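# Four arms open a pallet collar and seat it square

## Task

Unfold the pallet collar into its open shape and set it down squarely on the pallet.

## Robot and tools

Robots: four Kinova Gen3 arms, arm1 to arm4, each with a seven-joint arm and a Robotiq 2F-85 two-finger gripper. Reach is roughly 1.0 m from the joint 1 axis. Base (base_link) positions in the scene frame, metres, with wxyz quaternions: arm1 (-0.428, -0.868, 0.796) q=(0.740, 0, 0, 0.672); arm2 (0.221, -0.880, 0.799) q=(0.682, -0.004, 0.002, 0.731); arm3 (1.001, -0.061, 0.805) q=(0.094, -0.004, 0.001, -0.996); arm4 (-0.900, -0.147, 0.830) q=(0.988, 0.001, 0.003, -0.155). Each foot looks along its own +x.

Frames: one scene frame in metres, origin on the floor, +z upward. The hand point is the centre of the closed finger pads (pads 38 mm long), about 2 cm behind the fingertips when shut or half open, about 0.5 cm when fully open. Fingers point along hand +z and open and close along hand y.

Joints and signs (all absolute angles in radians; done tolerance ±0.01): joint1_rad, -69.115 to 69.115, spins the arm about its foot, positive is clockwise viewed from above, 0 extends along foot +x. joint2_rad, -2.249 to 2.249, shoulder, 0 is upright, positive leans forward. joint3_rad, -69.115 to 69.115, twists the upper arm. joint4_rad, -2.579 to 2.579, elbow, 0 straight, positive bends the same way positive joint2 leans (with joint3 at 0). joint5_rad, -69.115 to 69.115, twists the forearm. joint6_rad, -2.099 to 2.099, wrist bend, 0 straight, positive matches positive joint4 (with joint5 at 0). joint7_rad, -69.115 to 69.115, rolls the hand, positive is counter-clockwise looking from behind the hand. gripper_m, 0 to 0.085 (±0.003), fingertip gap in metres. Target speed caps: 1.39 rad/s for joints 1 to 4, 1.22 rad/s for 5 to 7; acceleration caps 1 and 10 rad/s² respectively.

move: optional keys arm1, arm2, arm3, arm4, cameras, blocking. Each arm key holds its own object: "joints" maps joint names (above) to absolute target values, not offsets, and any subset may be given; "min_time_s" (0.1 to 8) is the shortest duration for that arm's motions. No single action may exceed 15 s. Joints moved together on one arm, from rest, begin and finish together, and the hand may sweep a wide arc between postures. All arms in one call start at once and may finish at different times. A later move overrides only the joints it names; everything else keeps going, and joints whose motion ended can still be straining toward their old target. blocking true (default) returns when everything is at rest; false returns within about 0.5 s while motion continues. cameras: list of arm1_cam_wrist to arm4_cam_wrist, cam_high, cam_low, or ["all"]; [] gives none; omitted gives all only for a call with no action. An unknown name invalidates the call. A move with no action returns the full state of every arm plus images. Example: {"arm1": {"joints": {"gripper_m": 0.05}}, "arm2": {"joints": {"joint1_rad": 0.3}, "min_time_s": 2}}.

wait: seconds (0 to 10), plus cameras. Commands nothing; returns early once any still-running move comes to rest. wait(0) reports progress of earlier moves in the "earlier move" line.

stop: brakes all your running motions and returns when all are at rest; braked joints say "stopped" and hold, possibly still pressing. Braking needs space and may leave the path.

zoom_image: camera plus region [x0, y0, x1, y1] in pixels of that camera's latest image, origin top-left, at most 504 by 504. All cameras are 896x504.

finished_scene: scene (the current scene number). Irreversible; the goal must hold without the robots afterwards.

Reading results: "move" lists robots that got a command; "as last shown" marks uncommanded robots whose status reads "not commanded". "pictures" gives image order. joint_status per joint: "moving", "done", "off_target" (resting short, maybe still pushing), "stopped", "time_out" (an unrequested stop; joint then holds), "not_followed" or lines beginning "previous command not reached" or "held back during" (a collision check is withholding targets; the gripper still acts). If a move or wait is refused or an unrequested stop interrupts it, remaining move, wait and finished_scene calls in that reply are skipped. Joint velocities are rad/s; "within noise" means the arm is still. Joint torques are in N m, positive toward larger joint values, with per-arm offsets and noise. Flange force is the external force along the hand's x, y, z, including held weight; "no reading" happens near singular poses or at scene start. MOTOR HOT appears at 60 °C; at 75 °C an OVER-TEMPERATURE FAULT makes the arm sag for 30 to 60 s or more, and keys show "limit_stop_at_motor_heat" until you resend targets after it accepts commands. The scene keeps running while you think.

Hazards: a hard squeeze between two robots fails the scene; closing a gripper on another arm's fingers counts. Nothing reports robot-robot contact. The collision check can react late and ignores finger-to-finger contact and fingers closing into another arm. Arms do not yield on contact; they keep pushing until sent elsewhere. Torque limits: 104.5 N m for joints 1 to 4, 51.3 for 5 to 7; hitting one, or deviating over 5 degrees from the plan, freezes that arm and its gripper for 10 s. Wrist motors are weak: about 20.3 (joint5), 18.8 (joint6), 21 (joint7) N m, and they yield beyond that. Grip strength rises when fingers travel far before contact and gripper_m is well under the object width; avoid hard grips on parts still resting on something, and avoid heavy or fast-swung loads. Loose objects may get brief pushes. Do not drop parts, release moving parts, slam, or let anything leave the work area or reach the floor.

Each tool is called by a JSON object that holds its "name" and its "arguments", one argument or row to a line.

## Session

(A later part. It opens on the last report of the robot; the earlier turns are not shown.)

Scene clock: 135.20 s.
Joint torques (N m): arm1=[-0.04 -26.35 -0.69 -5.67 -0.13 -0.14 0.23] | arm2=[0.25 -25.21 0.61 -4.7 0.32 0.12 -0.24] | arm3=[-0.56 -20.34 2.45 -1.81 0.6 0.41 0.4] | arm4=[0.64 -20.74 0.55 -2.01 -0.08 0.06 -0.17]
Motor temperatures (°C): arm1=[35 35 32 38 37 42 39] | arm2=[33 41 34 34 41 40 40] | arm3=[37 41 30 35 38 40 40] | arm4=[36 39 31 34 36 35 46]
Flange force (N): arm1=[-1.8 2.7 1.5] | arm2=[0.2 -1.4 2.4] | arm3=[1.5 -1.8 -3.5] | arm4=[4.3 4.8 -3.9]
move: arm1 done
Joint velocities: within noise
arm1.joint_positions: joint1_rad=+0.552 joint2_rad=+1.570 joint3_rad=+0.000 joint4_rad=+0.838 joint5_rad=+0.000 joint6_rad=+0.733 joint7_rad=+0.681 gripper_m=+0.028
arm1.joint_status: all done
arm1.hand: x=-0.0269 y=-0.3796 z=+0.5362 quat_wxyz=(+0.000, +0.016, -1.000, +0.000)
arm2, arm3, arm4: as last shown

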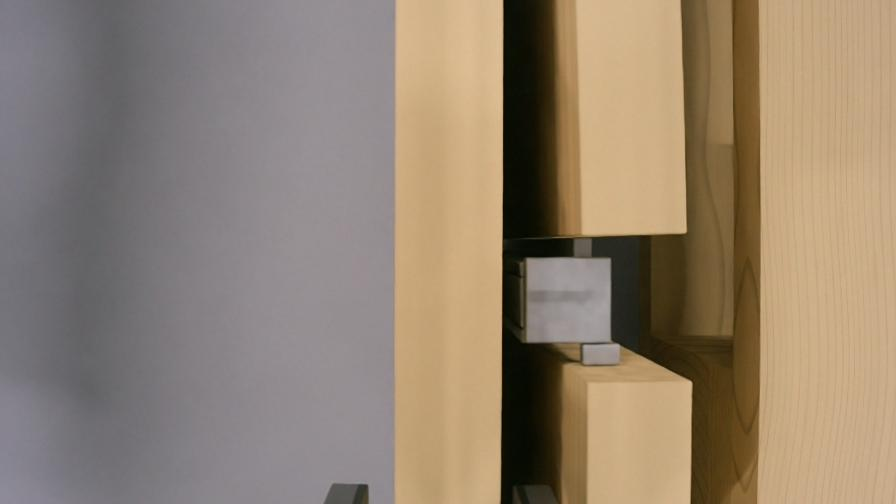

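{"name": "move", "arguments": {
  "arm1": {"joints":{"joint1_rad":0.5520,"joint2_rad":1.6034,"joint4_rad":0.8025,"joint6_rad":0.7357},"min_time_s":0.8},
  "cameras": ["arm1_cam_wrist"]
}}

{"name": "zoom_image", "arguments": {
  "camera": "arm1_cam_wrist",
  "region": [330, 354, 630, 504]
}}

Scene clock: 138.03 s.
Joint torques (N m): arm1=[-0.31 -26.37 -0.82 -5.88 -0.21 -0.18 0.25] | arm2=[0.25 -25.22 0.59 -4.69 0.33 0.15 -0.26] | arm3=[-0.79 -20.41 2.18 -1.81 0.55 0.39 0.37] | arm4=[0.63 -20.71 0.56 -2 -0.07 0.08 -0.17]
Motor temperatures (°C): arm1=[35 35 32 38 37 42 39] | arm2=[33 41 34 34 41 40 40] | arm3=[37 41 30 35 38 40 40] | arm4=[36 39 31 34 36 35 46]
Flange force (N): arm1=[-1.4 1.7 1.1] | arm2=[0.2 -1.4 2.5] | arm3=[1.1 -2.2 -3.4] | arm4=[4.4 4.9 -3.9]
move: arm1 done
Joint velocities: within noise
arm1.joint_positions: joint1_rad=+0.552 joint2_rad=+1.603 joint3_rad=+0.000 joint4_rad=+0.803 joint5_rad=+0.000 joint6_rad=+0.736 joint7_rad=+0.681 gripper_m=+0.028
arm1.joint_status: all done
arm1.hand: x=-0.0269 y=-0.3795 z=+0.5224 quat_wxyz=(+0.000, +0.016, -1.000, +0.000)
arm2, arm3, arm4: as last shown

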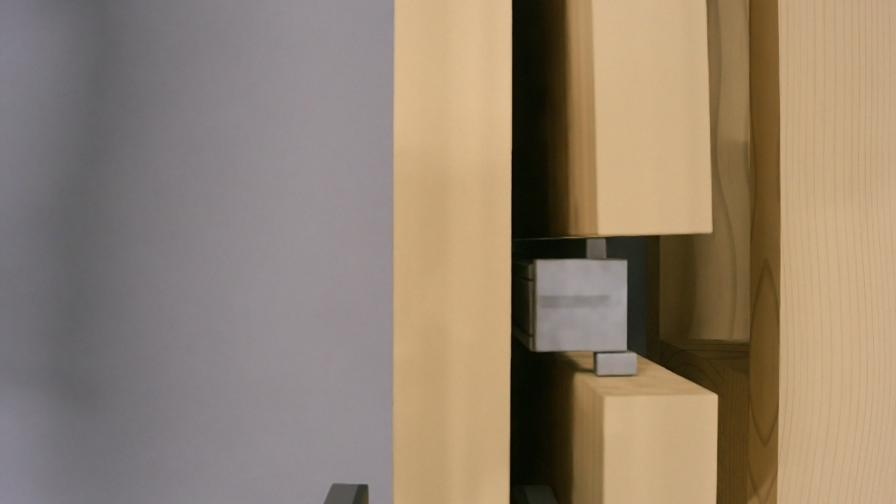

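Scaled by 1.680 from the camera's image (finer frame: 1280x720).

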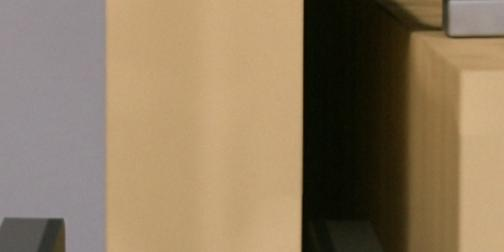

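No force. Continue down and grip.

{"name": "move", "arguments": {
  "arm1": {"joints":{"joint1_rad":0.5520,"joint2_rad":1.6409,"joint4_rad":0.7616,"joint6_rad":0.7391},"min_time_s":0.8}
}}

{"name": "move", "arguments": {
  "arm1": {"joints":{"gripper_m":0.01}},
  "cameras": ["arm1_cam_wrist", "arm2_cam_wrist"]
}}

{"name": "zoom_image", "arguments": {
  "camera": "arm2_cam_wrist",
  "region": [180, 80, 600, 500]
}}

Scene clock: 139.77 s.
Joint torques (N m): arm1=[-0.17 -26.3 -0.74 -5.72 -0.14 -0.12 0.24] | arm2=[0.25 -25.26 0.58 -4.68 0.32 0.11 -0.24] | arm3=[-0.87 -20.39 2.13 -1.82 0.51 0.43 0.39] | arm4=[0.65 -20.76 0.58 -2.04 -0.07 0.08 -0.15]
Motor temperatures (°C): arm1=[35 35 32 38 37 42 39] | arm2=[33 41 34 34 41 40 40] | arm3=[37 41 30 35 38 40 40] | arm4=[36 39 31 34 36 35 46]
Flange force (N): arm1=[-1.9 2.6 1.6] | arm2=[0.2 -1.2 2.6] | arm3=[1.2 -2.5 -3.4] | arm4=[4.4 5.0 -3.9]
move: arm1 done
Joint velocities: within noise
arm1.joint_positions: joint1_rad=+0.552 joint2_rad=+1.641 joint3_rad=+0.000 joint4_rad=+0.762 joint5_rad=+0.000 joint6_rad=+0.739 joint7_rad=+0.681 gripper_m=+0.028
arm1.joint_status: all done
arm1.hand: x=-0.0269 y=-0.3795 z=+0.5074 quat_wxyz=(+0.000, +0.016, -1.000, +0.000)
arm2, arm3, arm4: as last shown
pictures: none

Scene clock: 140.40 s.
Joint torques (N m): arm1=[1.8 -21.4 -0.21 -3.49 -0.27 0.17 0.08] | arm2=[0.24 -25.24 0.59 -4.7 0.35 0.12 -0.25] | arm3=[1.28 -19.4 4.76 -0.43 0.75 1.16 0.37] | arm4=[-1.16 -19.18 -2.15 0.11 -0.05 1.1 -0.12]
Motor temperatures (°C): arm1=[35 35 32 38 37 42 39] | arm2=[33 41 34 34 41 40 40] | arm3=[37 41 30 35 38 40 40] | arm4=[36 39 31 34 36 35 46]
Flange force (N): arm1=[-1.5 6.5 -4.6] | arm2=[0.2 -1.3 2.5] | arm3=[1.6 2.5 -2.6] | arm4=[4.0 -0.7 -2.6]
move: arm1 off_target
Joint velocities: within noise
arm1.joint_positions: joint1_rad=+0.552 joint2_rad=+1.641 joint3_rad=+0.000 joint4_rad=+0.762 joint5_rad=+0.000 joint6_rad=+0.739 joint7_rad=+0.681 gripper_m=+0.019
arm1.joint_status: gripper_m off_target (ended at +0.019, target +0.010)
arm1.hand: x=-0.0269 y=-0.3794 z=+0.5074 quat_wxyz=(+0.000, +0.016, -1.000, +0.000)
arm2, arm3, arm4: as last shown

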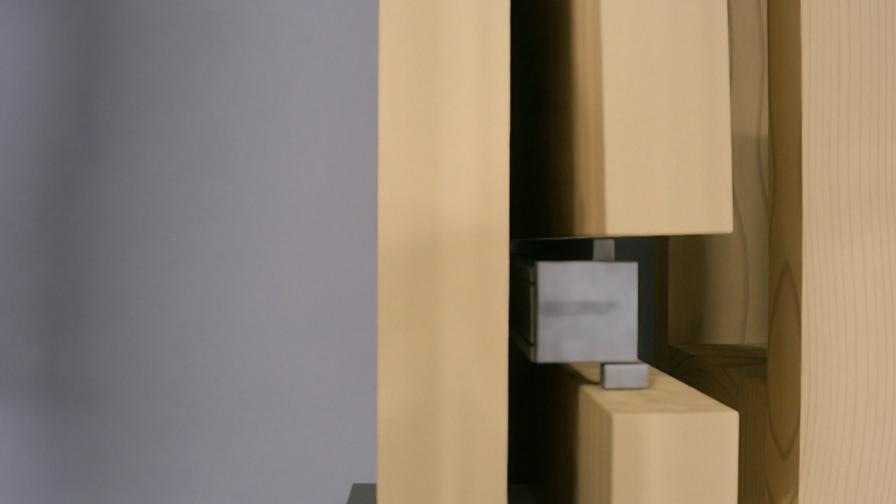

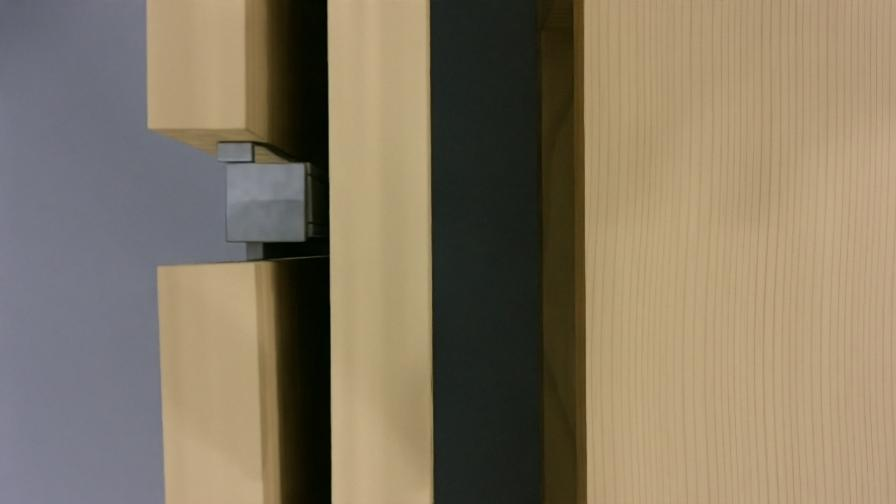

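Scaled by 1.200 from the camera's image (finer frame: 1280x720).

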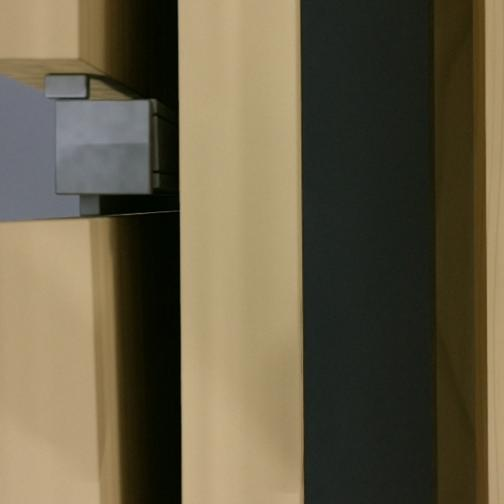

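{"name": "move", "arguments": {
  "arm2": {"joints":{"joint1_rad":-0.0246,"joint2_rad":1.4255,"joint4_rad":1.2757,"joint6_rad":0.4405,"joint7_rad":-0.038,"gripper_m":0.026},"min_time_s":1.0},
  "cameras": ["arm2_cam_wrist"]
}}

{"name": "zoom_image", "arguments": {
  "camera": "arm2_cam_wrist",
  "region": [180, 80, 600, 500]
}}

Scene clock: 144.70 s.
Joint torques (N m): arm1=[2.06 -21.35 0.08 -3.35 -0.17 0.27 0.05] | arm2=[0.28 -24.9 0.59 -4.32 0.35 0.13 -0.26] | arm3=[1.34 -19.3 4.78 -0.4 0.77 1.18 0.37] | arm4=[-1.35 -19.13 -2.37 0.1 -0.05 1.13 -0.12]
Motor temperatures (°C): arm1=[35 35 32 38 37 42 39] | arm2=[33 41 34 34 41 40 40] | arm3=[37 41 30 35 38 40 40] | arm4=[36 39 31 34 36 35 46]
Flange force (N): arm1=[-1.5 7.0 -4.4] | arm2=[0.3 -1.5 2.4] | arm3=[1.7 2.6 -2.8] | arm4=[4.4 -1.0 -2.8]
move: arm2 done
Joint velocities: within noise
arm1: as last shown
arm1.hand: x=-0.0269 y=-0.3795 z=+0.5074 quat_wxyz=(+0.000, +0.016, -1.000, +0.000)
arm2.joint_positions: joint1_rad=-0.025 joint2_rad=+1.426 joint3_rad=+0.000 joint4_rad=+1.276 joint5_rad=+0.000 joint6_rad=+0.441 joint7_rad=-0.038 gripper_m=+0.026
arm2.joint_status: all done
arm2.hand: x=+0.1957 y=-0.3317 z=+0.5447 quat_wxyz=(-0.002, +0.028, -1.000, +0.004)
arm3.joint_positions: joint1_rad=-0.442 joint2_rad=+1.504 joint3_rad=+0.000 joint4_rad=+1.451 joint5_rad=+0.000 joint6_rad=+0.187 joint7_rad=+0.999 gripper_m=+0.047
arm3.joint_status: not commanded
arm3.hand: x=+0.5974 y=-0.3228 z=+0.5002 quat_wxyz=(+0.001, -1.000, -0.030, +0.004)
arm4.joint_positions: joint1_rad=+0.242 joint2_rad=+1.545 joint3_rad=+0.000 joint4_rad=+1.578 joint5_rad=+0.000 joint6_rad=+0.018 joint7_rad=+2.183 gripper_m=+0.047
arm4.joint_status: not commanded
arm4.hand: x=-0.5515 y=-0.3915 z=+0.4978 quat_wxyz=(+0.002, +0.030, -1.000, -0.001)

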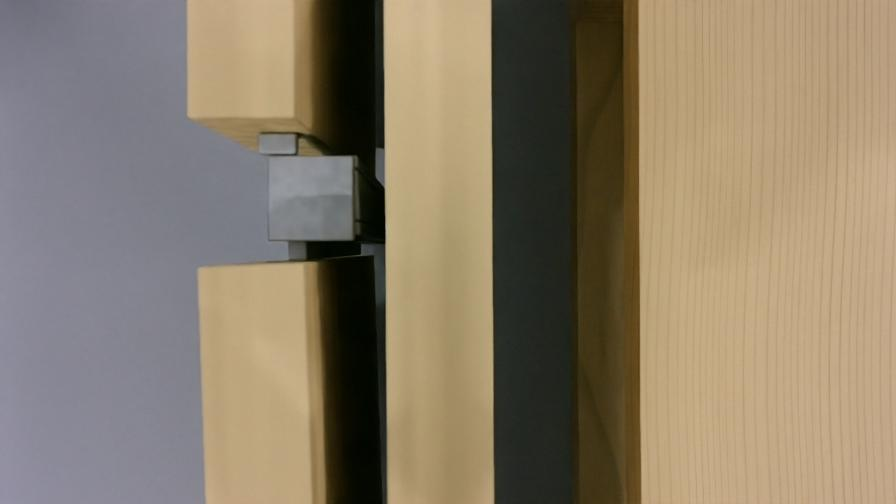

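Scaled by 1.200 from the camera's image (finer frame: 1280x720).

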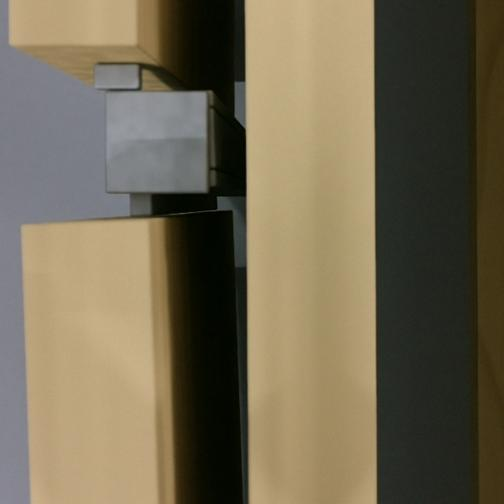

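{"name": "move", "arguments": {
  "arm2": {"joints":{"joint1_rad":-0.0246,"joint2_rad":1.4569,"joint4_rad":1.2501,"joint6_rad":0.4346,"joint7_rad":-0.038},"min_time_s":0.7},
  "cameras": ["arm2_cam_wrist"]
}}

{"name": "zoom_image", "arguments": {
  "camera": "arm2_cam_wrist",
  "region": [180, 80, 600, 500]
}}

Scene clock: 147.50 s.
Joint torques (N m): arm1=[2.46 -21.46 0.2 -3.35 -0.16 0.26 0.02] | arm2=[0.25 -22.61 0.52 -4.36 0.31 -0.41 -0.25] | arm3=[1.09 -19.59 4.38 -0.65 0.75 1.06 0.37] | arm4=[-1.33 -19.22 -2.35 -0.04 -0.03 1.07 -0.13]
Motor temperatures (°C): arm1=[35 35 32 38 37 42 39] | arm2=[33 41 34 34 41 40 40] | arm3=[37 41 30 35 38 40 40] | arm4=[36 39 31 34 36 35 46]
Flange force (N): arm1=[-1.2 7.6 -4.1] | arm2=[0.2 -2.5 -3.3] | arm3=[1.8 2.0 -2.7] | arm4=[4.5 -0.7 -2.9]
move: arm2 done
Joint velocities: within noise
arm1, arm3, arm4: as last shown
arm2.joint_positions: joint1_rad=-0.025 joint2_rad=+1.457 joint3_rad=+0.000 joint4_rad=+1.250 joint5_rad=+0.000 joint6_rad=+0.435 joint7_rad=-0.038 gripper_m=+0.026
arm2.joint_status: all done
arm2.hand: x=+0.1957 y=-0.3317 z=+0.5309 quat_wxyz=(-0.002, +0.028, -1.000, +0.004)

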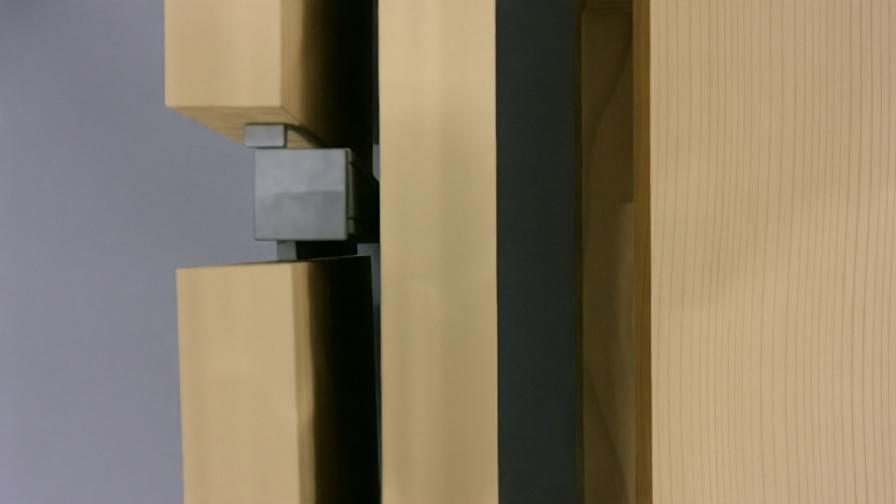

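Scaled by 1.200 from the camera's image (finer frame: 1280x720).

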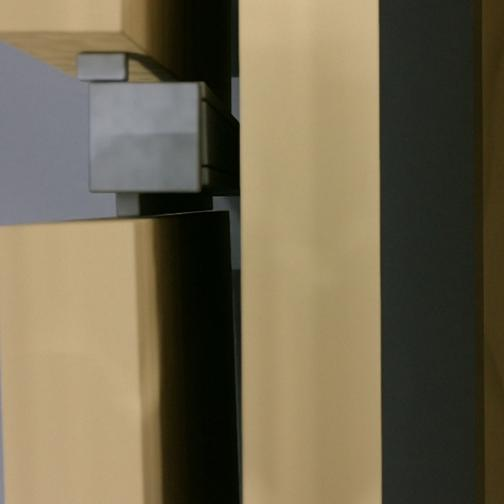

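{"name": "move", "arguments": {
  "arm2": {"joints":{"joint1_rad":-0.0246,"joint2_rad":1.4661,"joint4_rad":1.2424,"joint6_rad":0.4331,"joint7_rad":-0.038},"min_time_s":0.5}
}}

Scene clock: 150.20 s.
Joint torques (N m): arm1=[2.64 -21.35 0.48 -3.7 -0.05 -0.09 0] | arm2=[0.26 -23.78 0.56 -3.4 0.32 0.44 -0.25] | arm3=[1.46 -19.41 4.91 -0.49 0.78 1.12 0.3] | arm4=[-1.42 -18.92 -2.53 0.43 -0.06 1.3 -0.13]
Motor temperatures (°C): arm1=[35 35 32 38 37 42 39] | arm2=[33 41 34 34 41 40 40] | arm3=[37 41 30 35 38 40 40] | arm4=[36 39 31 34 36 35 46]
Flange force (N): arm1=[-0.3 6.9 -5.2] | arm2=[0.2 0.0 1.5] | arm3=[1.9 2.7 -2.8] | arm4=[4.0 -1.4 -2.5]
move: arm2 done
Joint velocities: within noise
arm1, arm3, arm4: as last shown
arm2.joint_positions: joint1_rad=-0.025 joint2_rad=+1.466 joint3_rad=+0.000 joint4_rad=+1.242 joint5_rad=+0.000 joint6_rad=+0.433 joint7_rad=-0.038 gripper_m=+0.026
arm2.joint_status: all done
arm2.hand: x=+0.1957 y=-0.3317 z=+0.5268 quat_wxyz=(-0.002, +0.028, -1.000, +0.004)
pictures: none

{"name": "move", "arguments": {
  "arm2": {"joints":{"joint1_rad":-0.0246,"joint2_rad":1.5109,"joint4_rad":1.2031,"joint6_rad":0.4276,"joint7_rad":-0.038},"min_time_s":0.8},
  "cameras": ["arm2_cam_wrist"]
}}

Scene clock: 152.00 s.
Joint torques (N m): arm1=[2.4 -21.53 0.4 -4.1 -0.06 -0.39 0.03] | arm2=[0.38 -21.8 0.56 -2.83 0.32 0.42 -0.29] | arm3=[1.69 -19.11 5.2 -0.11 0.83 1.27 0.3] | arm4=[-1.32 -19.02 -2.36 0.22 -0.06 1.19 -0.14]
Motor temperatures (°C): arm1=[35 35 32 38 37 42 39] | arm2=[33 41 34 34 41 40 40] | arm3=[37 41 30 35 38 40 40] | arm4=[36 39 31 34 36 35 46]
Flange force (N): arm1=[0.1 6.0 -5.8] | arm2=[0.4 0.3 -2.0] | arm3=[1.4 3.5 -2.6] | arm4=[4.2 -1.1 -2.7]
move: arm2 done
Joint velocities: within noise
arm1, arm3, arm4: as last shown
arm2.joint_positions: joint1_rad=-0.025 joint2_rad=+1.511 joint3_rad=+0.000 joint4_rad=+1.203 joint5_rad=+0.000 joint6_rad=+0.428 joint7_rad=-0.038 gripper_m=+0.026
arm2.joint_status: all done
arm2.hand: x=+0.1958 y=-0.3319 z=+0.5073 quat_wxyz=(-0.002, +0.028, -1.000, +0.004)

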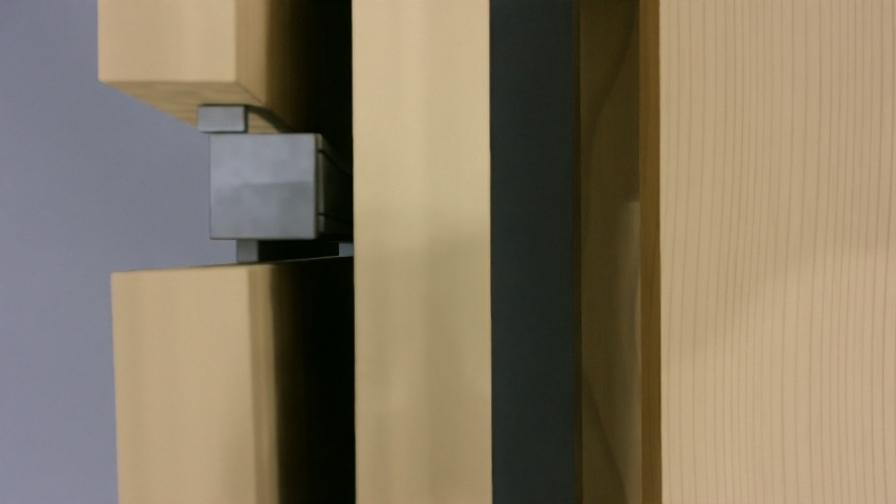

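{"name": "move", "arguments": {
  "arm2": {"joints":{"gripper_m":0.01}}
}}

{"name": "move", "arguments": {
  "arm3": {"joints":{"gripper_m":0.085}},
  "arm4": {"joints":{"gripper_m":0.085}},
  "cameras": ["arm1_cam_wrist","arm2_cam_wrist","arm3_cam_wrist","arm4_cam_wrist"]
}}

Scene clock: 153.30 s.
Joint torques (N m): arm1=[3.18 -21.26 0.85 -3.55 0.04 0.06 0] | arm2=[0.18 -22.33 0.55 -5.5 0.34 -1.3 -0.24] | arm3=[1.05 -19.81 4.25 -0.81 0.73 0.88 0.35] | arm4=[-1.28 -19.34 -2.22 -0.23 -0.04 0.98 -0.13]
Motor temperatures (°C): arm1=[35 35 32 38 37 42 39] | arm2=[33 41 34 34 41 40 40] | arm3=[37 41 30 35 38 40 40] | arm4=[36 39 31 34 36 35 46]
Flange force (N): arm1=[0.3 7.6 -5.1] | arm2=[0.2 -5.2 -6.8] | arm3=[1.6 1.9 -2.5] | arm4=[4.7 -0.5 -3.0]
move: arm2 off_target
Joint velocities: within noise
arm1, arm3, arm4: as last shown
arm1.hand: x=-0.0269 y=-0.3794 z=+0.5074 quat_wxyz=(+0.000, +0.016, -1.000, +0.000)
arm2.joint_positions: joint1_rad=-0.025 joint2_rad=+1.511 joint3_rad=+0.000 joint4_rad=+1.203 joint5_rad=+0.000 joint6_rad=+0.428 joint7_rad=-0.038 gripper_m=+0.019
arm2.joint_status: gripper_m off_target (ended at +0.019, target +0.010)
arm2.hand: x=+0.1958 y=-0.3319 z=+0.5073 quat_wxyz=(-0.002, +0.028, -1.000, +0.004)
pictures: none

Scene clock: 154.17 s.
Joint torques (N m): arm1=[0.95 -21.04 -0.76 -3.99 -0.45 -0.34 0] | arm2=[0.2 -22.88 0.59 -6.04 0.38 -1.51 -0.23] | arm3=[-0.82 -20.38 2.13 -1.85 0.56 0.4 0.37] | arm4=[0.64 -20.74 0.58 -2.02 -0.07 0.08 -0.16]
Motor temperatures (°C): arm1=[35 35 32 38 37 42 39] | arm2=[33 41 34 34 41 40 40] | arm3=[37 41 30 35 38 40 40] | arm4=[36 39 31 34 36 35 46]
Flange force (N): arm1=[-1.3 4.1 -6.8] | arm2=[0.2 -6.3 -6.7] | arm3=[1.3 -2.3 -3.5] | arm4=[4.4 4.9 -3.9]
move: arm3 done; arm4 done
Joint velocities: within noise
arm1, arm2: as last shown
arm3.joint_positions: joint1_rad=-0.442 joint2_rad=+1.504 joint3_rad=+0.000 joint4_rad=+1.451 joint5_rad=+0.000 joint6_rad=+0.187 joint7_rad=+0.999 gripper_m=+0.085
arm3.joint_status: all done
arm3.hand: x=+0.5974 y=-0.3228 z=+0.5002 quat_wxyz=(+0.001, -1.000, -0.030, +0.004)
arm4.joint_positions: joint1_rad=+0.242 joint2_rad=+1.545 joint3_rad=+0.000 joint4_rad=+1.578 joint5_rad=+0.000 joint6_rad=+0.018 joint7_rad=+2.183 gripper_m=+0.085
arm4.joint_status: all done
arm4.hand: x=-0.5515 y=-0.3915 z=+0.4978 quat_wxyz=(+0.002, +0.030, -1.000, -0.001)

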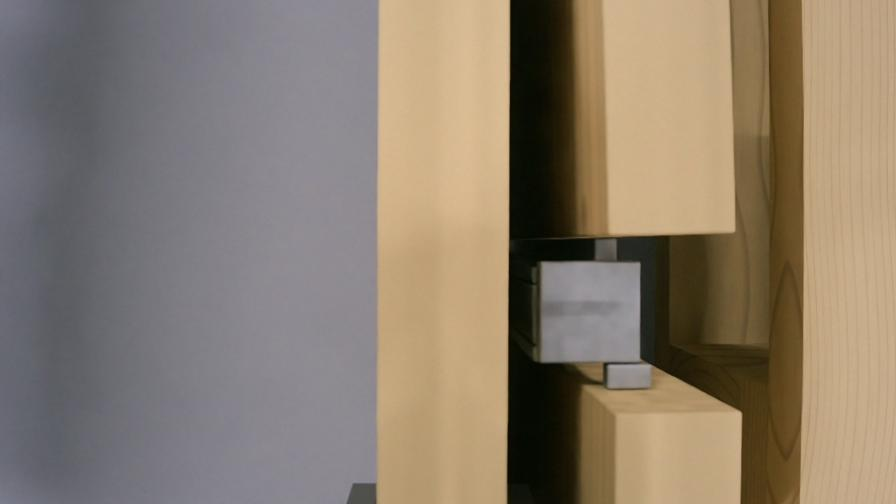

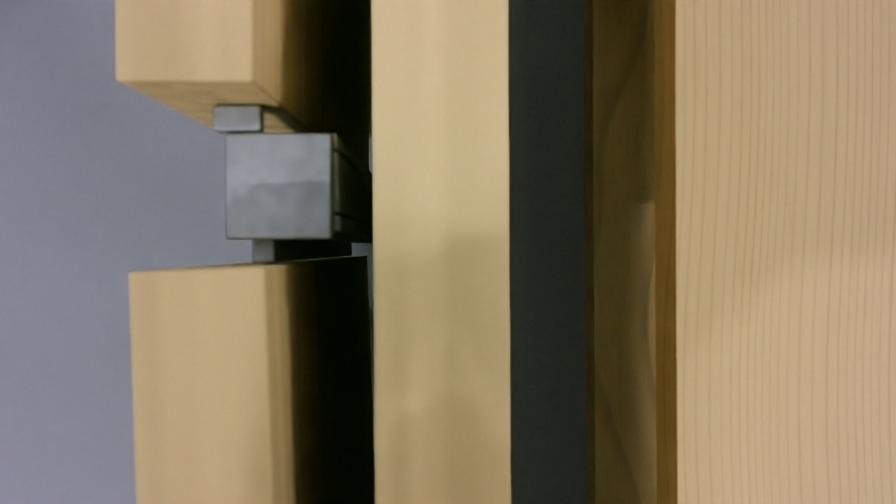

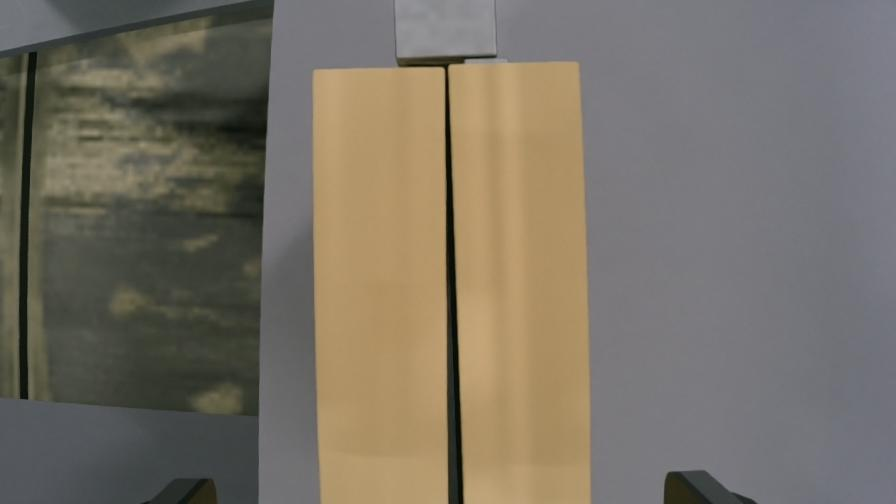

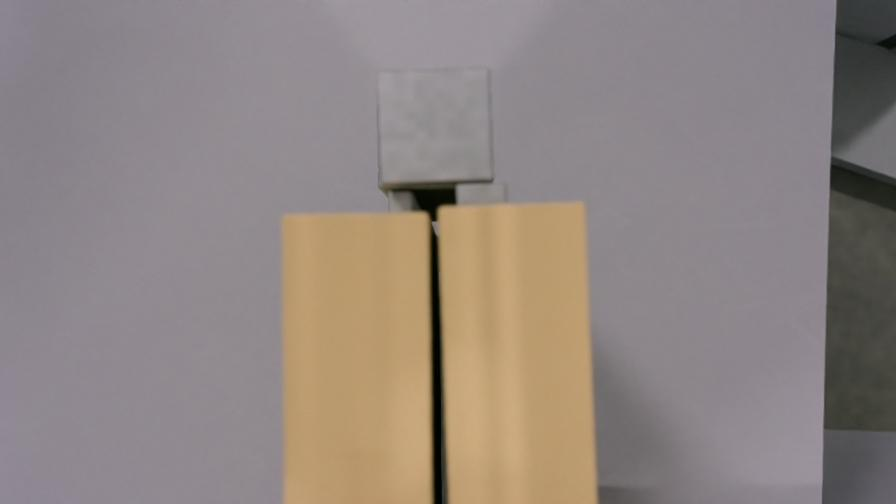

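{"name": "move", "arguments": {
  "arm3": {"joints":{"joint2_rad":1.2306,"joint4_rad":1.6447,"joint6_rad":0.2663},"min_time_s":1.0},
  "arm4": {"joints":{"joint2_rad":1.2506,"joint4_rad":1.8097,"joint6_rad":0.0813},"min_time_s":1.0}
}}

{"name": "move", "arguments": {
  "arm3": {"joints":{"joint2_rad":0.8334,"joint4_rad":1.7446,"joint6_rad":0.5636},"min_time_s":1.2},
  "arm4": {"joints":{"joint2_rad":0.8112,"joint4_rad":1.9393,"joint6_rad":0.3911},"min_time_s":1.2},
  "arm1": {"joints":{"joint2_rad":1.6035,"joint4_rad":0.8025,"joint6_rad":0.7356},"min_time_s":1.2},
  "arm2": {"joints":{"joint2_rad":1.4764,"joint4_rad":1.2337,"joint6_rad":0.4315},"min_time_s":1.2}
}}

Scene clock: 161.53 s.
Joint torques (N m): arm1=[0.93 -21.07 -0.77 -4 -0.45 -0.34 0] | arm2=[0.25 -22.86 0.59 -5.99 0.38 -1.51 -0.24] | arm3=[-0.79 -19.95 2.07 -2.58 0.56 0.43 0.38] | arm4=[0.59 -20.36 0.55 -2.57 -0.08 0.07 -0.15]
Motor temperatures (°C): arm1=[35 35 32 38 37 42 39] | arm2=[33 41 34 34 41 40 40] | arm3=[37 41 30 35 38 40 40] | arm4=[36 39 31 34 36 35 46]
Flange force (N): arm1=[-1.4 4.0 -6.7] | arm2=[0.3 -6.1 -6.7] | arm3=[1.6 -2.6 -2.9] | arm4=[4.5 4.8 -2.0]
move: arm3 done; arm4 done
Joint velocities: within noise
arm1, arm2: as last shown
arm3.joint_positions: joint1_rad=-0.442 joint2_rad=+1.231 joint3_rad=+0.000 joint4_rad=+1.645 joint5_rad=+0.000 joint6_rad=+0.266 joint7_rad=+0.999 gripper_m=+0.085
arm3.joint_status: all done
arm3.hand: x=+0.5975 y=-0.3236 z=+0.6182 quat_wxyz=(+0.001, -1.000, -0.030, +0.004)
arm4.joint_positions: joint1_rad=+0.242 joint2_rad=+1.251 joint3_rad=+0.000 joint4_rad=+1.810 joint5_rad=+0.000 joint6_rad=+0.081 joint7_rad=+2.183 gripper_m=+0.085
arm4.joint_status: all done
arm4.hand: x=-0.5522 y=-0.3910 z=+0.6203 quat_wxyz=(+0.002, +0.030, -1.000, -0.001)
pictures: none

Scene clock: 163.23 s.
Joint torques (N m): arm1=[0.28 -45.01 -0.71 -11.61 -0.51 0.18 0.29] | arm2=[0.05 -37.75 -0.33 -7.14 -0.16 0.16 -0.28] | arm3=[-0.81 -18.26 1.93 -4.87 0.59 0.4 0.38] | arm4=[0.63 -18.66 0.46 -5.4 -0.05 0.08 -0.18]
Motor temperatures (°C): arm1=[35 36 32 38 37 42 39] | arm2=[33 41 34 34 41 40 40] | arm3=[37 41 30 35 38 40 40] | arm4=[36 39 31 34 36 35 46]
Flange force (N): arm1=[-1.8 3.7 31.9] | arm2=[-0.2 -0.9 26.0] | arm3=[1.6 -2.8 -1.9] | arm4=[4.6 5.1 1.0]
move: arm1 done; arm2 done; arm3 done; arm4 done
Joint velocities: within noise
arm1.joint_positions: joint1_rad=+0.552 joint2_rad=+1.604 joint3_rad=+0.000 joint4_rad=+0.803 joint5_rad=+0.000 joint6_rad=+0.736 joint7_rad=+0.681 gripper_m=+0.019
arm1.joint_status: all done
arm1.hand: x=-0.0269 y=-0.3795 z=+0.5223 quat_wxyz=(+0.000, +0.016, -1.000, +0.000)
arm2.joint_positions: joint1_rad=-0.025 joint2_rad=+1.476 joint3_rad=+0.000 joint4_rad=+1.234 joint5_rad=+0.000 joint6_rad=+0.431 joint7_rad=-0.038 gripper_m=+0.019
arm2.joint_status: all done
arm2.hand: x=+0.1957 y=-0.3318 z=+0.5223 quat_wxyz=(-0.002, +0.028, -1.000, +0.004)
arm3.joint_positions: joint1_rad=-0.442 joint2_rad=+0.833 joint3_rad=+0.000 joint4_rad=+1.745 joint5_rad=+0.000 joint6_rad=+0.564 joint7_rad=+0.999 gripper_m=+0.085
arm3.joint_status: all done
arm3.hand: x=+0.5989 y=-0.3238 z=+0.7982 quat_wxyz=(+0.001, -1.000, -0.030, +0.004)
arm4.joint_positions: joint1_rad=+0.242 joint2_rad=+0.811 joint3_rad=+0.000 joint4_rad=+1.939 joint5_rad=+0.000 joint6_rad=+0.391 joint7_rad=+2.183 gripper_m=+0.085
arm4.joint_status: all done
arm4.hand: x=-0.5513 y=-0.3913 z=+0.8003 quat_wxyz=(+0.002, +0.030, -1.000, -0.001)
pictures: none

{"name": "move", "arguments": {
  "arm1": {"joints":{"joint2_rad":1.4984,"joint4_rad":0.9039,"joint6_rad":0.7394},"min_time_s":1.0},
  "arm2": {"joints":{"joint2_rad":1.3752,"joint4_rad":1.3132,"joint6_rad":0.4532},"min_time_s":1.0}
}}

{"name": "move", "arguments": {
  "arm1": {"joints":{"joint2_rad":1.3708,"joint4_rad":0.9996,"joint6_rad":0.7712},"min_time_s":1.1},
  "arm2": {"joints":{"joint2_rad":1.2455,"joint4_rad":1.3926,"joint6_rad":0.5035},"min_time_s":1.1}
}}

{"name": "move", "arguments": {
  "arm1": {"joints":{"joint2_rad":1.2548,"joint4_rad":1.0588,"joint6_rad":0.828},"min_time_s":1.1},
  "arm2": {"joints":{"joint2_rad":1.1217,"joint4_rad":1.4434,"joint6_rad":0.5765},"min_time_s":1.1},
  "cameras": ["cam_high", "cam_low", "arm3_cam_wrist", "arm4_cam_wrist"]
}}

Scene clock: 165.77 s.
Joint torques (N m): arm1=[0.65 -48.84 0.14 -13.32 -0.15 -0.4 0.21] | arm2=[-0.67 -35.39 -0.62 -7.19 -0.07 -0.18 -0.2] | arm3=[-0.88 -18.2 1.9 -4.82 0.52 0.41 0.38] | arm4=[0.64 -18.68 0.44 -5.43 -0.04 0.08 -0.16]
Motor temperatures (°C): arm1=[35 36 32 38 37 42 39] | arm2=[33 41 34 34 41 40 40] | arm3=[36 41 30 35 38 40 40] | arm4=[36 39 31 34 36 35 46]
Flange force (N): arm1=[-1.3 3.8 36.7] | arm2=[-1.4 -0.9 21.3] | arm3=[1.5 -2.9 -2.0] | arm4=[4.6 5.2 1.0]
move: arm1 done; arm2 done
Joint velocities: within noise
arm1.joint_positions: joint1_rad=+0.552 joint2_rad=+1.498 joint3_rad=+0.000 joint4_rad=+0.904 joint5_rad=+0.000 joint6_rad=+0.739 joint7_rad=+0.681 gripper_m=+0.019
arm1.joint_status: all done
arm1.hand: x=-0.0270 y=-0.3795 z=+0.5673 quat_wxyz=(+0.000, +0.016, -1.000, +0.000)
arm2.joint_positions: joint1_rad=-0.025 joint2_rad=+1.375 joint3_rad=+0.000 joint4_rad=+1.313 joint5_rad=+0.000 joint6_rad=+0.453 joint7_rad=-0.038 gripper_m=+0.019
arm2.joint_status: all done
arm2.hand: x=+0.1956 y=-0.3314 z=+0.5673 quat_wxyz=(-0.002, +0.028, -1.000, +0.004)
arm3, arm4: as last shown
arm4.hand: x=-0.5512 y=-0.3913 z=+0.8003 quat_wxyz=(+0.002, +0.030, -1.000, -0.001)
pictures: none

Scene clock: 167.20 s.
Joint torques (N m): arm1=[0.49 -49.12 -0.2 -13.69 -0.38 -0.29 0.21] | arm2=[-0.37 -34.87 -0.25 -7.84 -0.01 -0.23 -0.21] | arm3=[-0.9 -18.19 1.94 -4.91 0.59 0.39 0.41] | arm4=[0.66 -18.64 0.43 -5.4 -0.03 0.06 -0.16]
Motor temperatures (°C): arm1=[35 36 32 38 37 42 39] | arm2=[33 41 34 34 41 40 40] | arm3=[36 41 30 35 38 40 40] | arm4=[36 39 31 34 36 35 46]
Flange force (N): arm1=[-1.9 4.1 37.3] | arm2=[-0.9 -0.9 20.8] | arm3=[1.8 -3.0 -2.1] | arm4=[4.5 5.2 0.9]
move: arm1 done; arm2 done
Joint velocities: within noise
arm1.joint_positions: joint1_rad=+0.552 joint2_rad=+1.371 joint3_rad=+0.000 joint4_rad=+1.000 joint5_rad=+0.000 joint6_rad=+0.771 joint7_rad=+0.681 gripper_m=+0.019
arm1.joint_status: all done
arm1.hand: x=-0.0270 y=-0.3795 z=+0.6273 quat_wxyz=(+0.000, +0.016, -1.000, +0.000)
arm2.joint_positions: joint1_rad=-0.025 joint2_rad=+1.246 joint3_rad=+0.000 joint4_rad=+1.393 joint5_rad=+0.000 joint6_rad=+0.503 joint7_rad=-0.038 gripper_m=+0.019
arm2.joint_status: all done
arm2.hand: x=+0.1953 y=-0.3309 z=+0.6273 quat_wxyz=(-0.002, +0.028, -1.000, +0.004)
arm3, arm4: as last shown
pictures: none

Scene clock: 168.63 s.
Joint torques (N m): arm1=[0.61 -48.62 -0.16 -14.41 -0.33 -0.3 0.19] | arm2=[-0.49 -34.64 -0.38 -8.78 -0.08 -0.26 -0.23] | arm3=[-0.82 -18.23 1.91 -4.94 0.55 0.37 0.4] | arm4=[0.64 -18.66 0.44 -5.43 -0.06 0.06 -0.16]
Motor temperatures (°C): arm1=[35 37 32 38 37 42 39] | arm2=[33 42 34 34 41 40 40] | arm3=[36 41 30 35 38 40 40] | arm4=[36 39 31 34 36 35 46]
Flange force (N): arm1=[-1.7 4.1 36.4] | arm2=[-1.2 -0.5 21.1] | arm3=[1.9 -2.9 -2.0] | arm4=[4.6 5.2 0.9]
move: arm1 done; arm2 done
Joint velocities: within noise
arm1.joint_positions: joint1_rad=+0.552 joint2_rad=+1.255 joint3_rad=+0.000 joint4_rad=+1.059 joint5_rad=+0.000 joint6_rad=+0.828 joint7_rad=+0.681 gripper_m=+0.019
arm1.joint_status: all done
arm1.hand: x=-0.0270 y=-0.3795 z=+0.6873 quat_wxyz=(+0.000, +0.016, -1.000, +0.000)
arm2.joint_positions: joint1_rad=-0.025 joint2_rad=+1.122 joint3_rad=+0.000 joint4_rad=+1.443 joint5_rad=+0.000 joint6_rad=+0.577 joint7_rad=-0.038 gripper_m=+0.019
arm2.joint_status: all done
arm2.hand: x=+0.1951 y=-0.3304 z=+0.6873 quat_wxyz=(-0.002, +0.028, -1.000, +0.004)
arm3, arm4: as last shown
pictures: arm3_cam_wrist, arm4_cam_wrist, cam_high, cam_low

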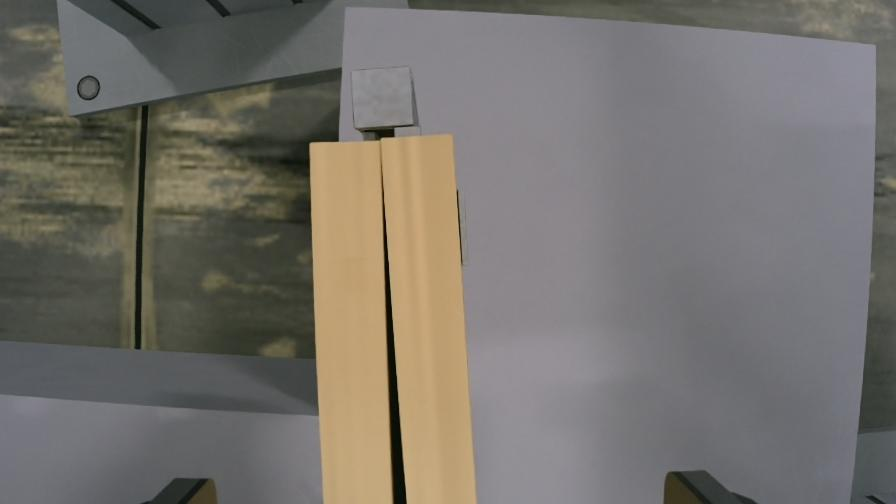

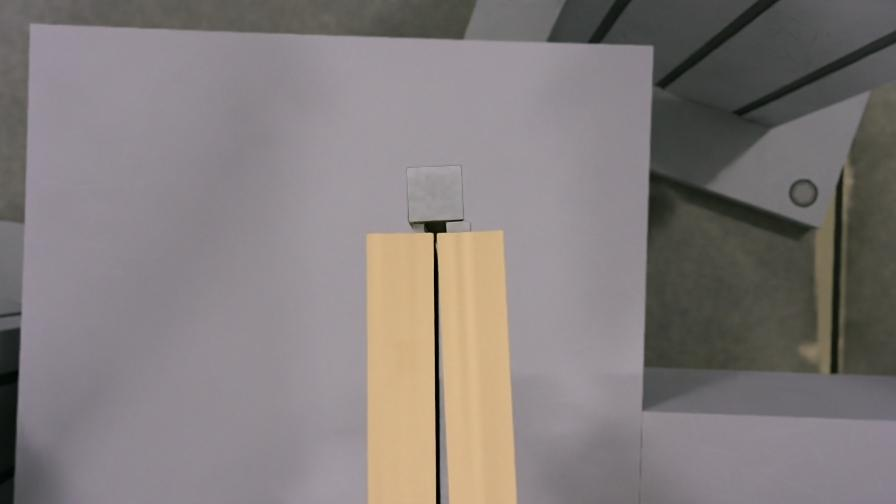

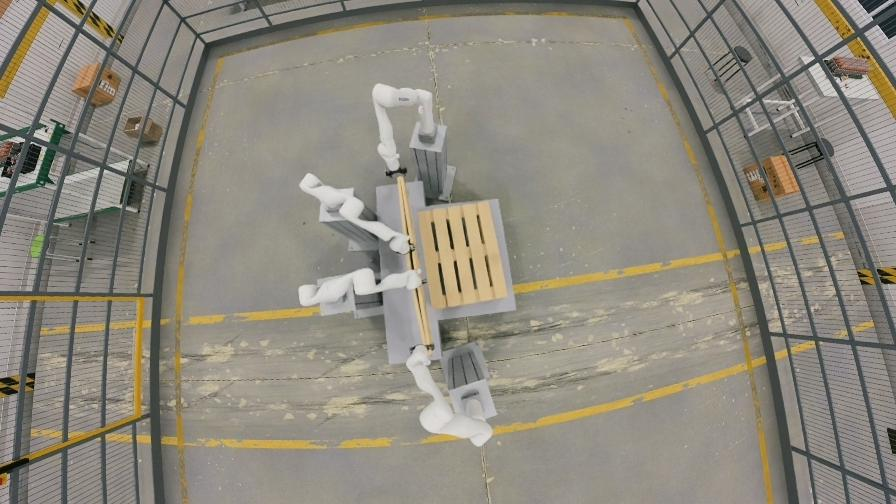

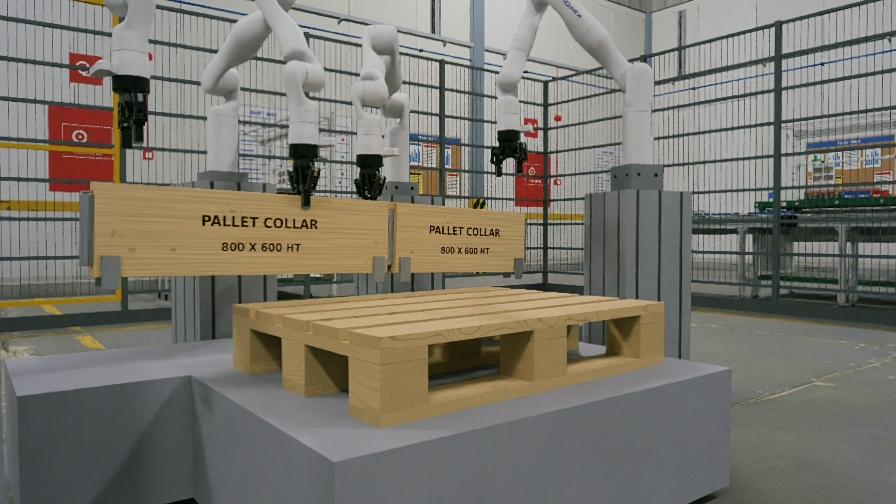

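{"name": "move", "arguments": {
  "arm1": {"joints":{"joint2_rad":1.2493,"joint4_rad":1.0609,"joint6_rad":0.8314},"min_time_s":1.3},
  "arm2": {"joints":{"joint1_rad":-0.0307,"joint2_rad":1.2302,"joint4_rad":1.1353,"joint6_rad":0.7761,"joint7_rad":-0.0441},"min_time_s":1.3}
}}

{"name": "move", "arguments": {
  "arm2": {"joints":{"joint1_rad":-0.047,"joint2_rad":1.3821,"joint4_rad":0.7329,"joint6_rad":1.0266,"joint7_rad":-0.0605},"min_time_s":1.5},
  "cameras": ["cam_high", "arm1_cam_wrist", "arm2_cam_wrist", "arm3_cam_wrist", "arm4_cam_wrist"]
}}

Scene clock: 179.47 s.
Joint torques (N m): arm1=[-0.38 -51.6 -0.79 -15.33 -0.56 -0.49 0.08] | arm2=[0.9 -35.5 1.34 -10.41 0.71 -0.45 -0.07] | arm3=[-0.81 -18.18 2.03 -4.92 0.59 0.42 0.44] | arm4=[0.62 -18.67 0.43 -5.39 -0.06 0.07 -0.16]
Motor temperatures (°C): arm1=[35 39 32 38 37 42 39] | arm2=[33 42 34 34 41 40 40] | arm3=[36 41 30 35 38 40 40] | arm4=[36 39 31 34 36 35 46]
Flange force (N): arm1=[-4.3 4.4 41.1] | arm2=[1.4 -1.0 16.3] | arm3=[2.0 -2.9 -2.0] | arm4=[4.6 5.1 1.0]
move: arm1 done; arm2 done
Joint velocities: within noise
arm1.joint_positions: joint1_rad=+0.552 joint2_rad=+1.249 joint3_rad=+0.000 joint4_rad=+1.061 joint5_rad=+0.000 joint6_rad=+0.831 joint7_rad=+0.681 gripper_m=+0.019
arm1.joint_status: all done
arm1.hand: x=-0.0270 y=-0.3795 z=+0.6903 quat_wxyz=(+0.000, +0.016, -1.000, +0.000)
arm2.joint_positions: joint1_rad=-0.031 joint2_rad=+1.230 joint3_rad=+0.000 joint4_rad=+1.135 joint5_rad=+0.000 joint6_rad=+0.776 joint7_rad=-0.044 gripper_m=+0.019
arm2.joint_status: all done
arm2.hand: x=+0.1851 y=-0.2645 z=+0.6838 quat_wxyz=(-0.002, +0.028, -1.000, +0.004)
arm3, arm4: as last shown
pictures: none

Scene clock: 181.33 s.
Joint torques (N m): arm1=[-0.09 -50.61 -1.01 -14.99 -0.73 -0.35 0.17] | arm2=[0.7 -40.01 0.96 -13.28 0.47 -0.91 -0.13] | arm3=[-0.81 -18.16 2 -4.92 0.51 0.37 0.34] | arm4=[0.63 -18.64 0.47 -5.4 -0.06 0.08 -0.16]
Motor temperatures (°C): arm1=[35 40 32 38 37 42 39] | arm2=[33 42 34 34 41 40 40] | arm3=[36 41 30 35 38 40 40] | arm4=[36 39 31 34 36 35 46]
Flange force (N): arm1=[-3.4 4.4 39.7] | arm2=[0.8 -0.7 17.6] | arm3=[1.8 -3.0 -2.2] | arm4=[4.6 5.2 0.9]
move: arm2 done
Joint velocities: within noise
arm1, arm3, arm4: as last shown
arm2.joint_positions: joint1_rad=-0.047 joint2_rad=+1.382 joint3_rad=+0.000 joint4_rad=+0.733 joint5_rad=+0.000 joint6_rad=+1.027 joint7_rad=-0.060 gripper_m=+0.019
arm2.joint_status: all done
arm2.hand: x=+0.1675 y=-0.2002 z=+0.6832 quat_wxyz=(-0.002, +0.028, -1.000, +0.004)
pictures: arm1_cam_wrist, arm2_cam_wrist, arm3_cam_wrist, arm4_cam_wrist, cam_high

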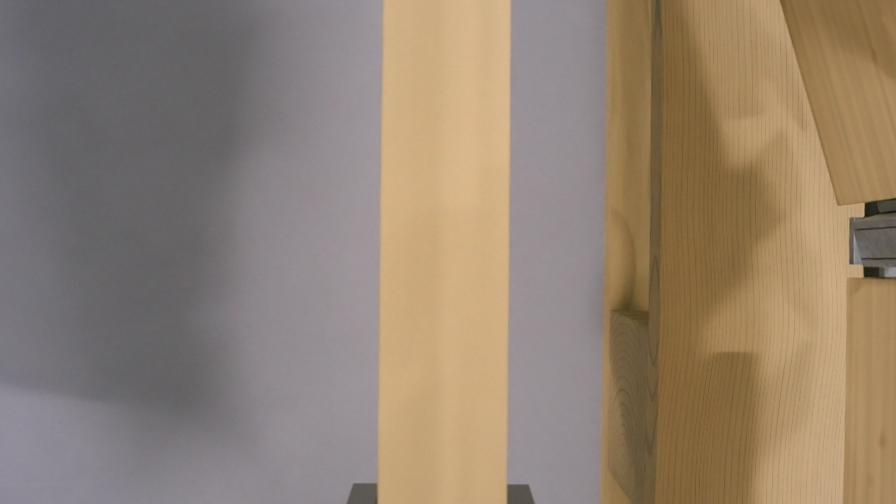

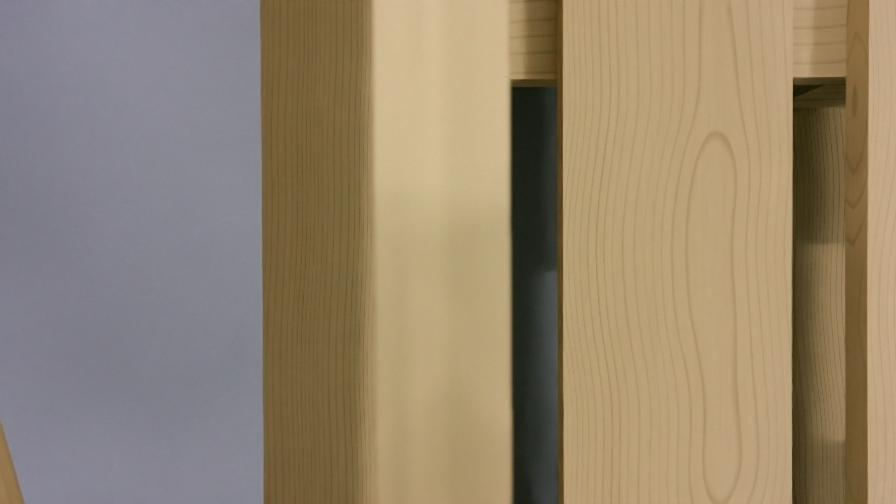

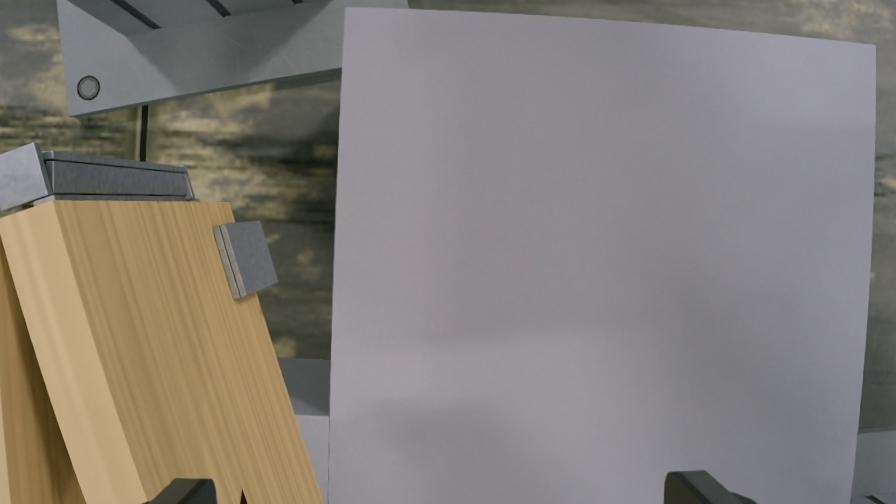

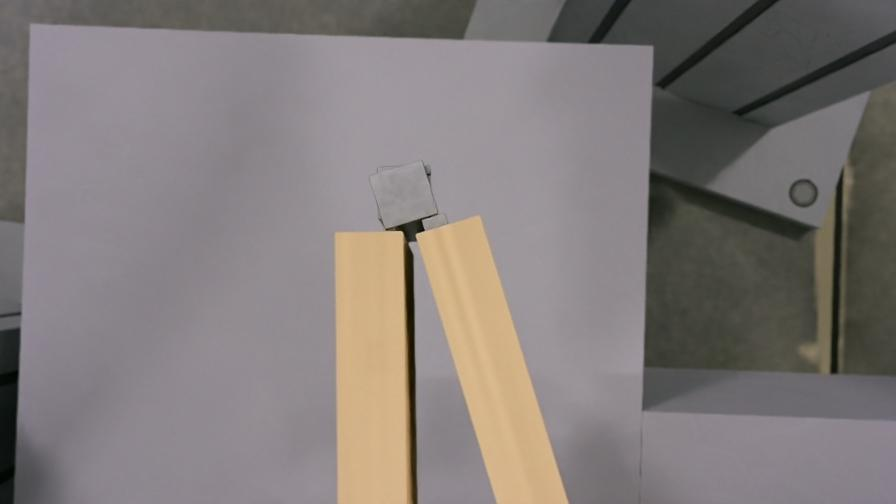

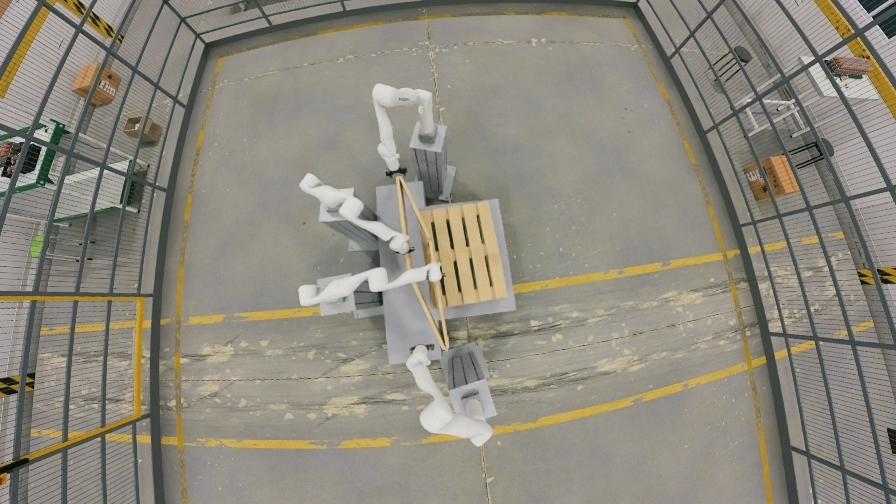

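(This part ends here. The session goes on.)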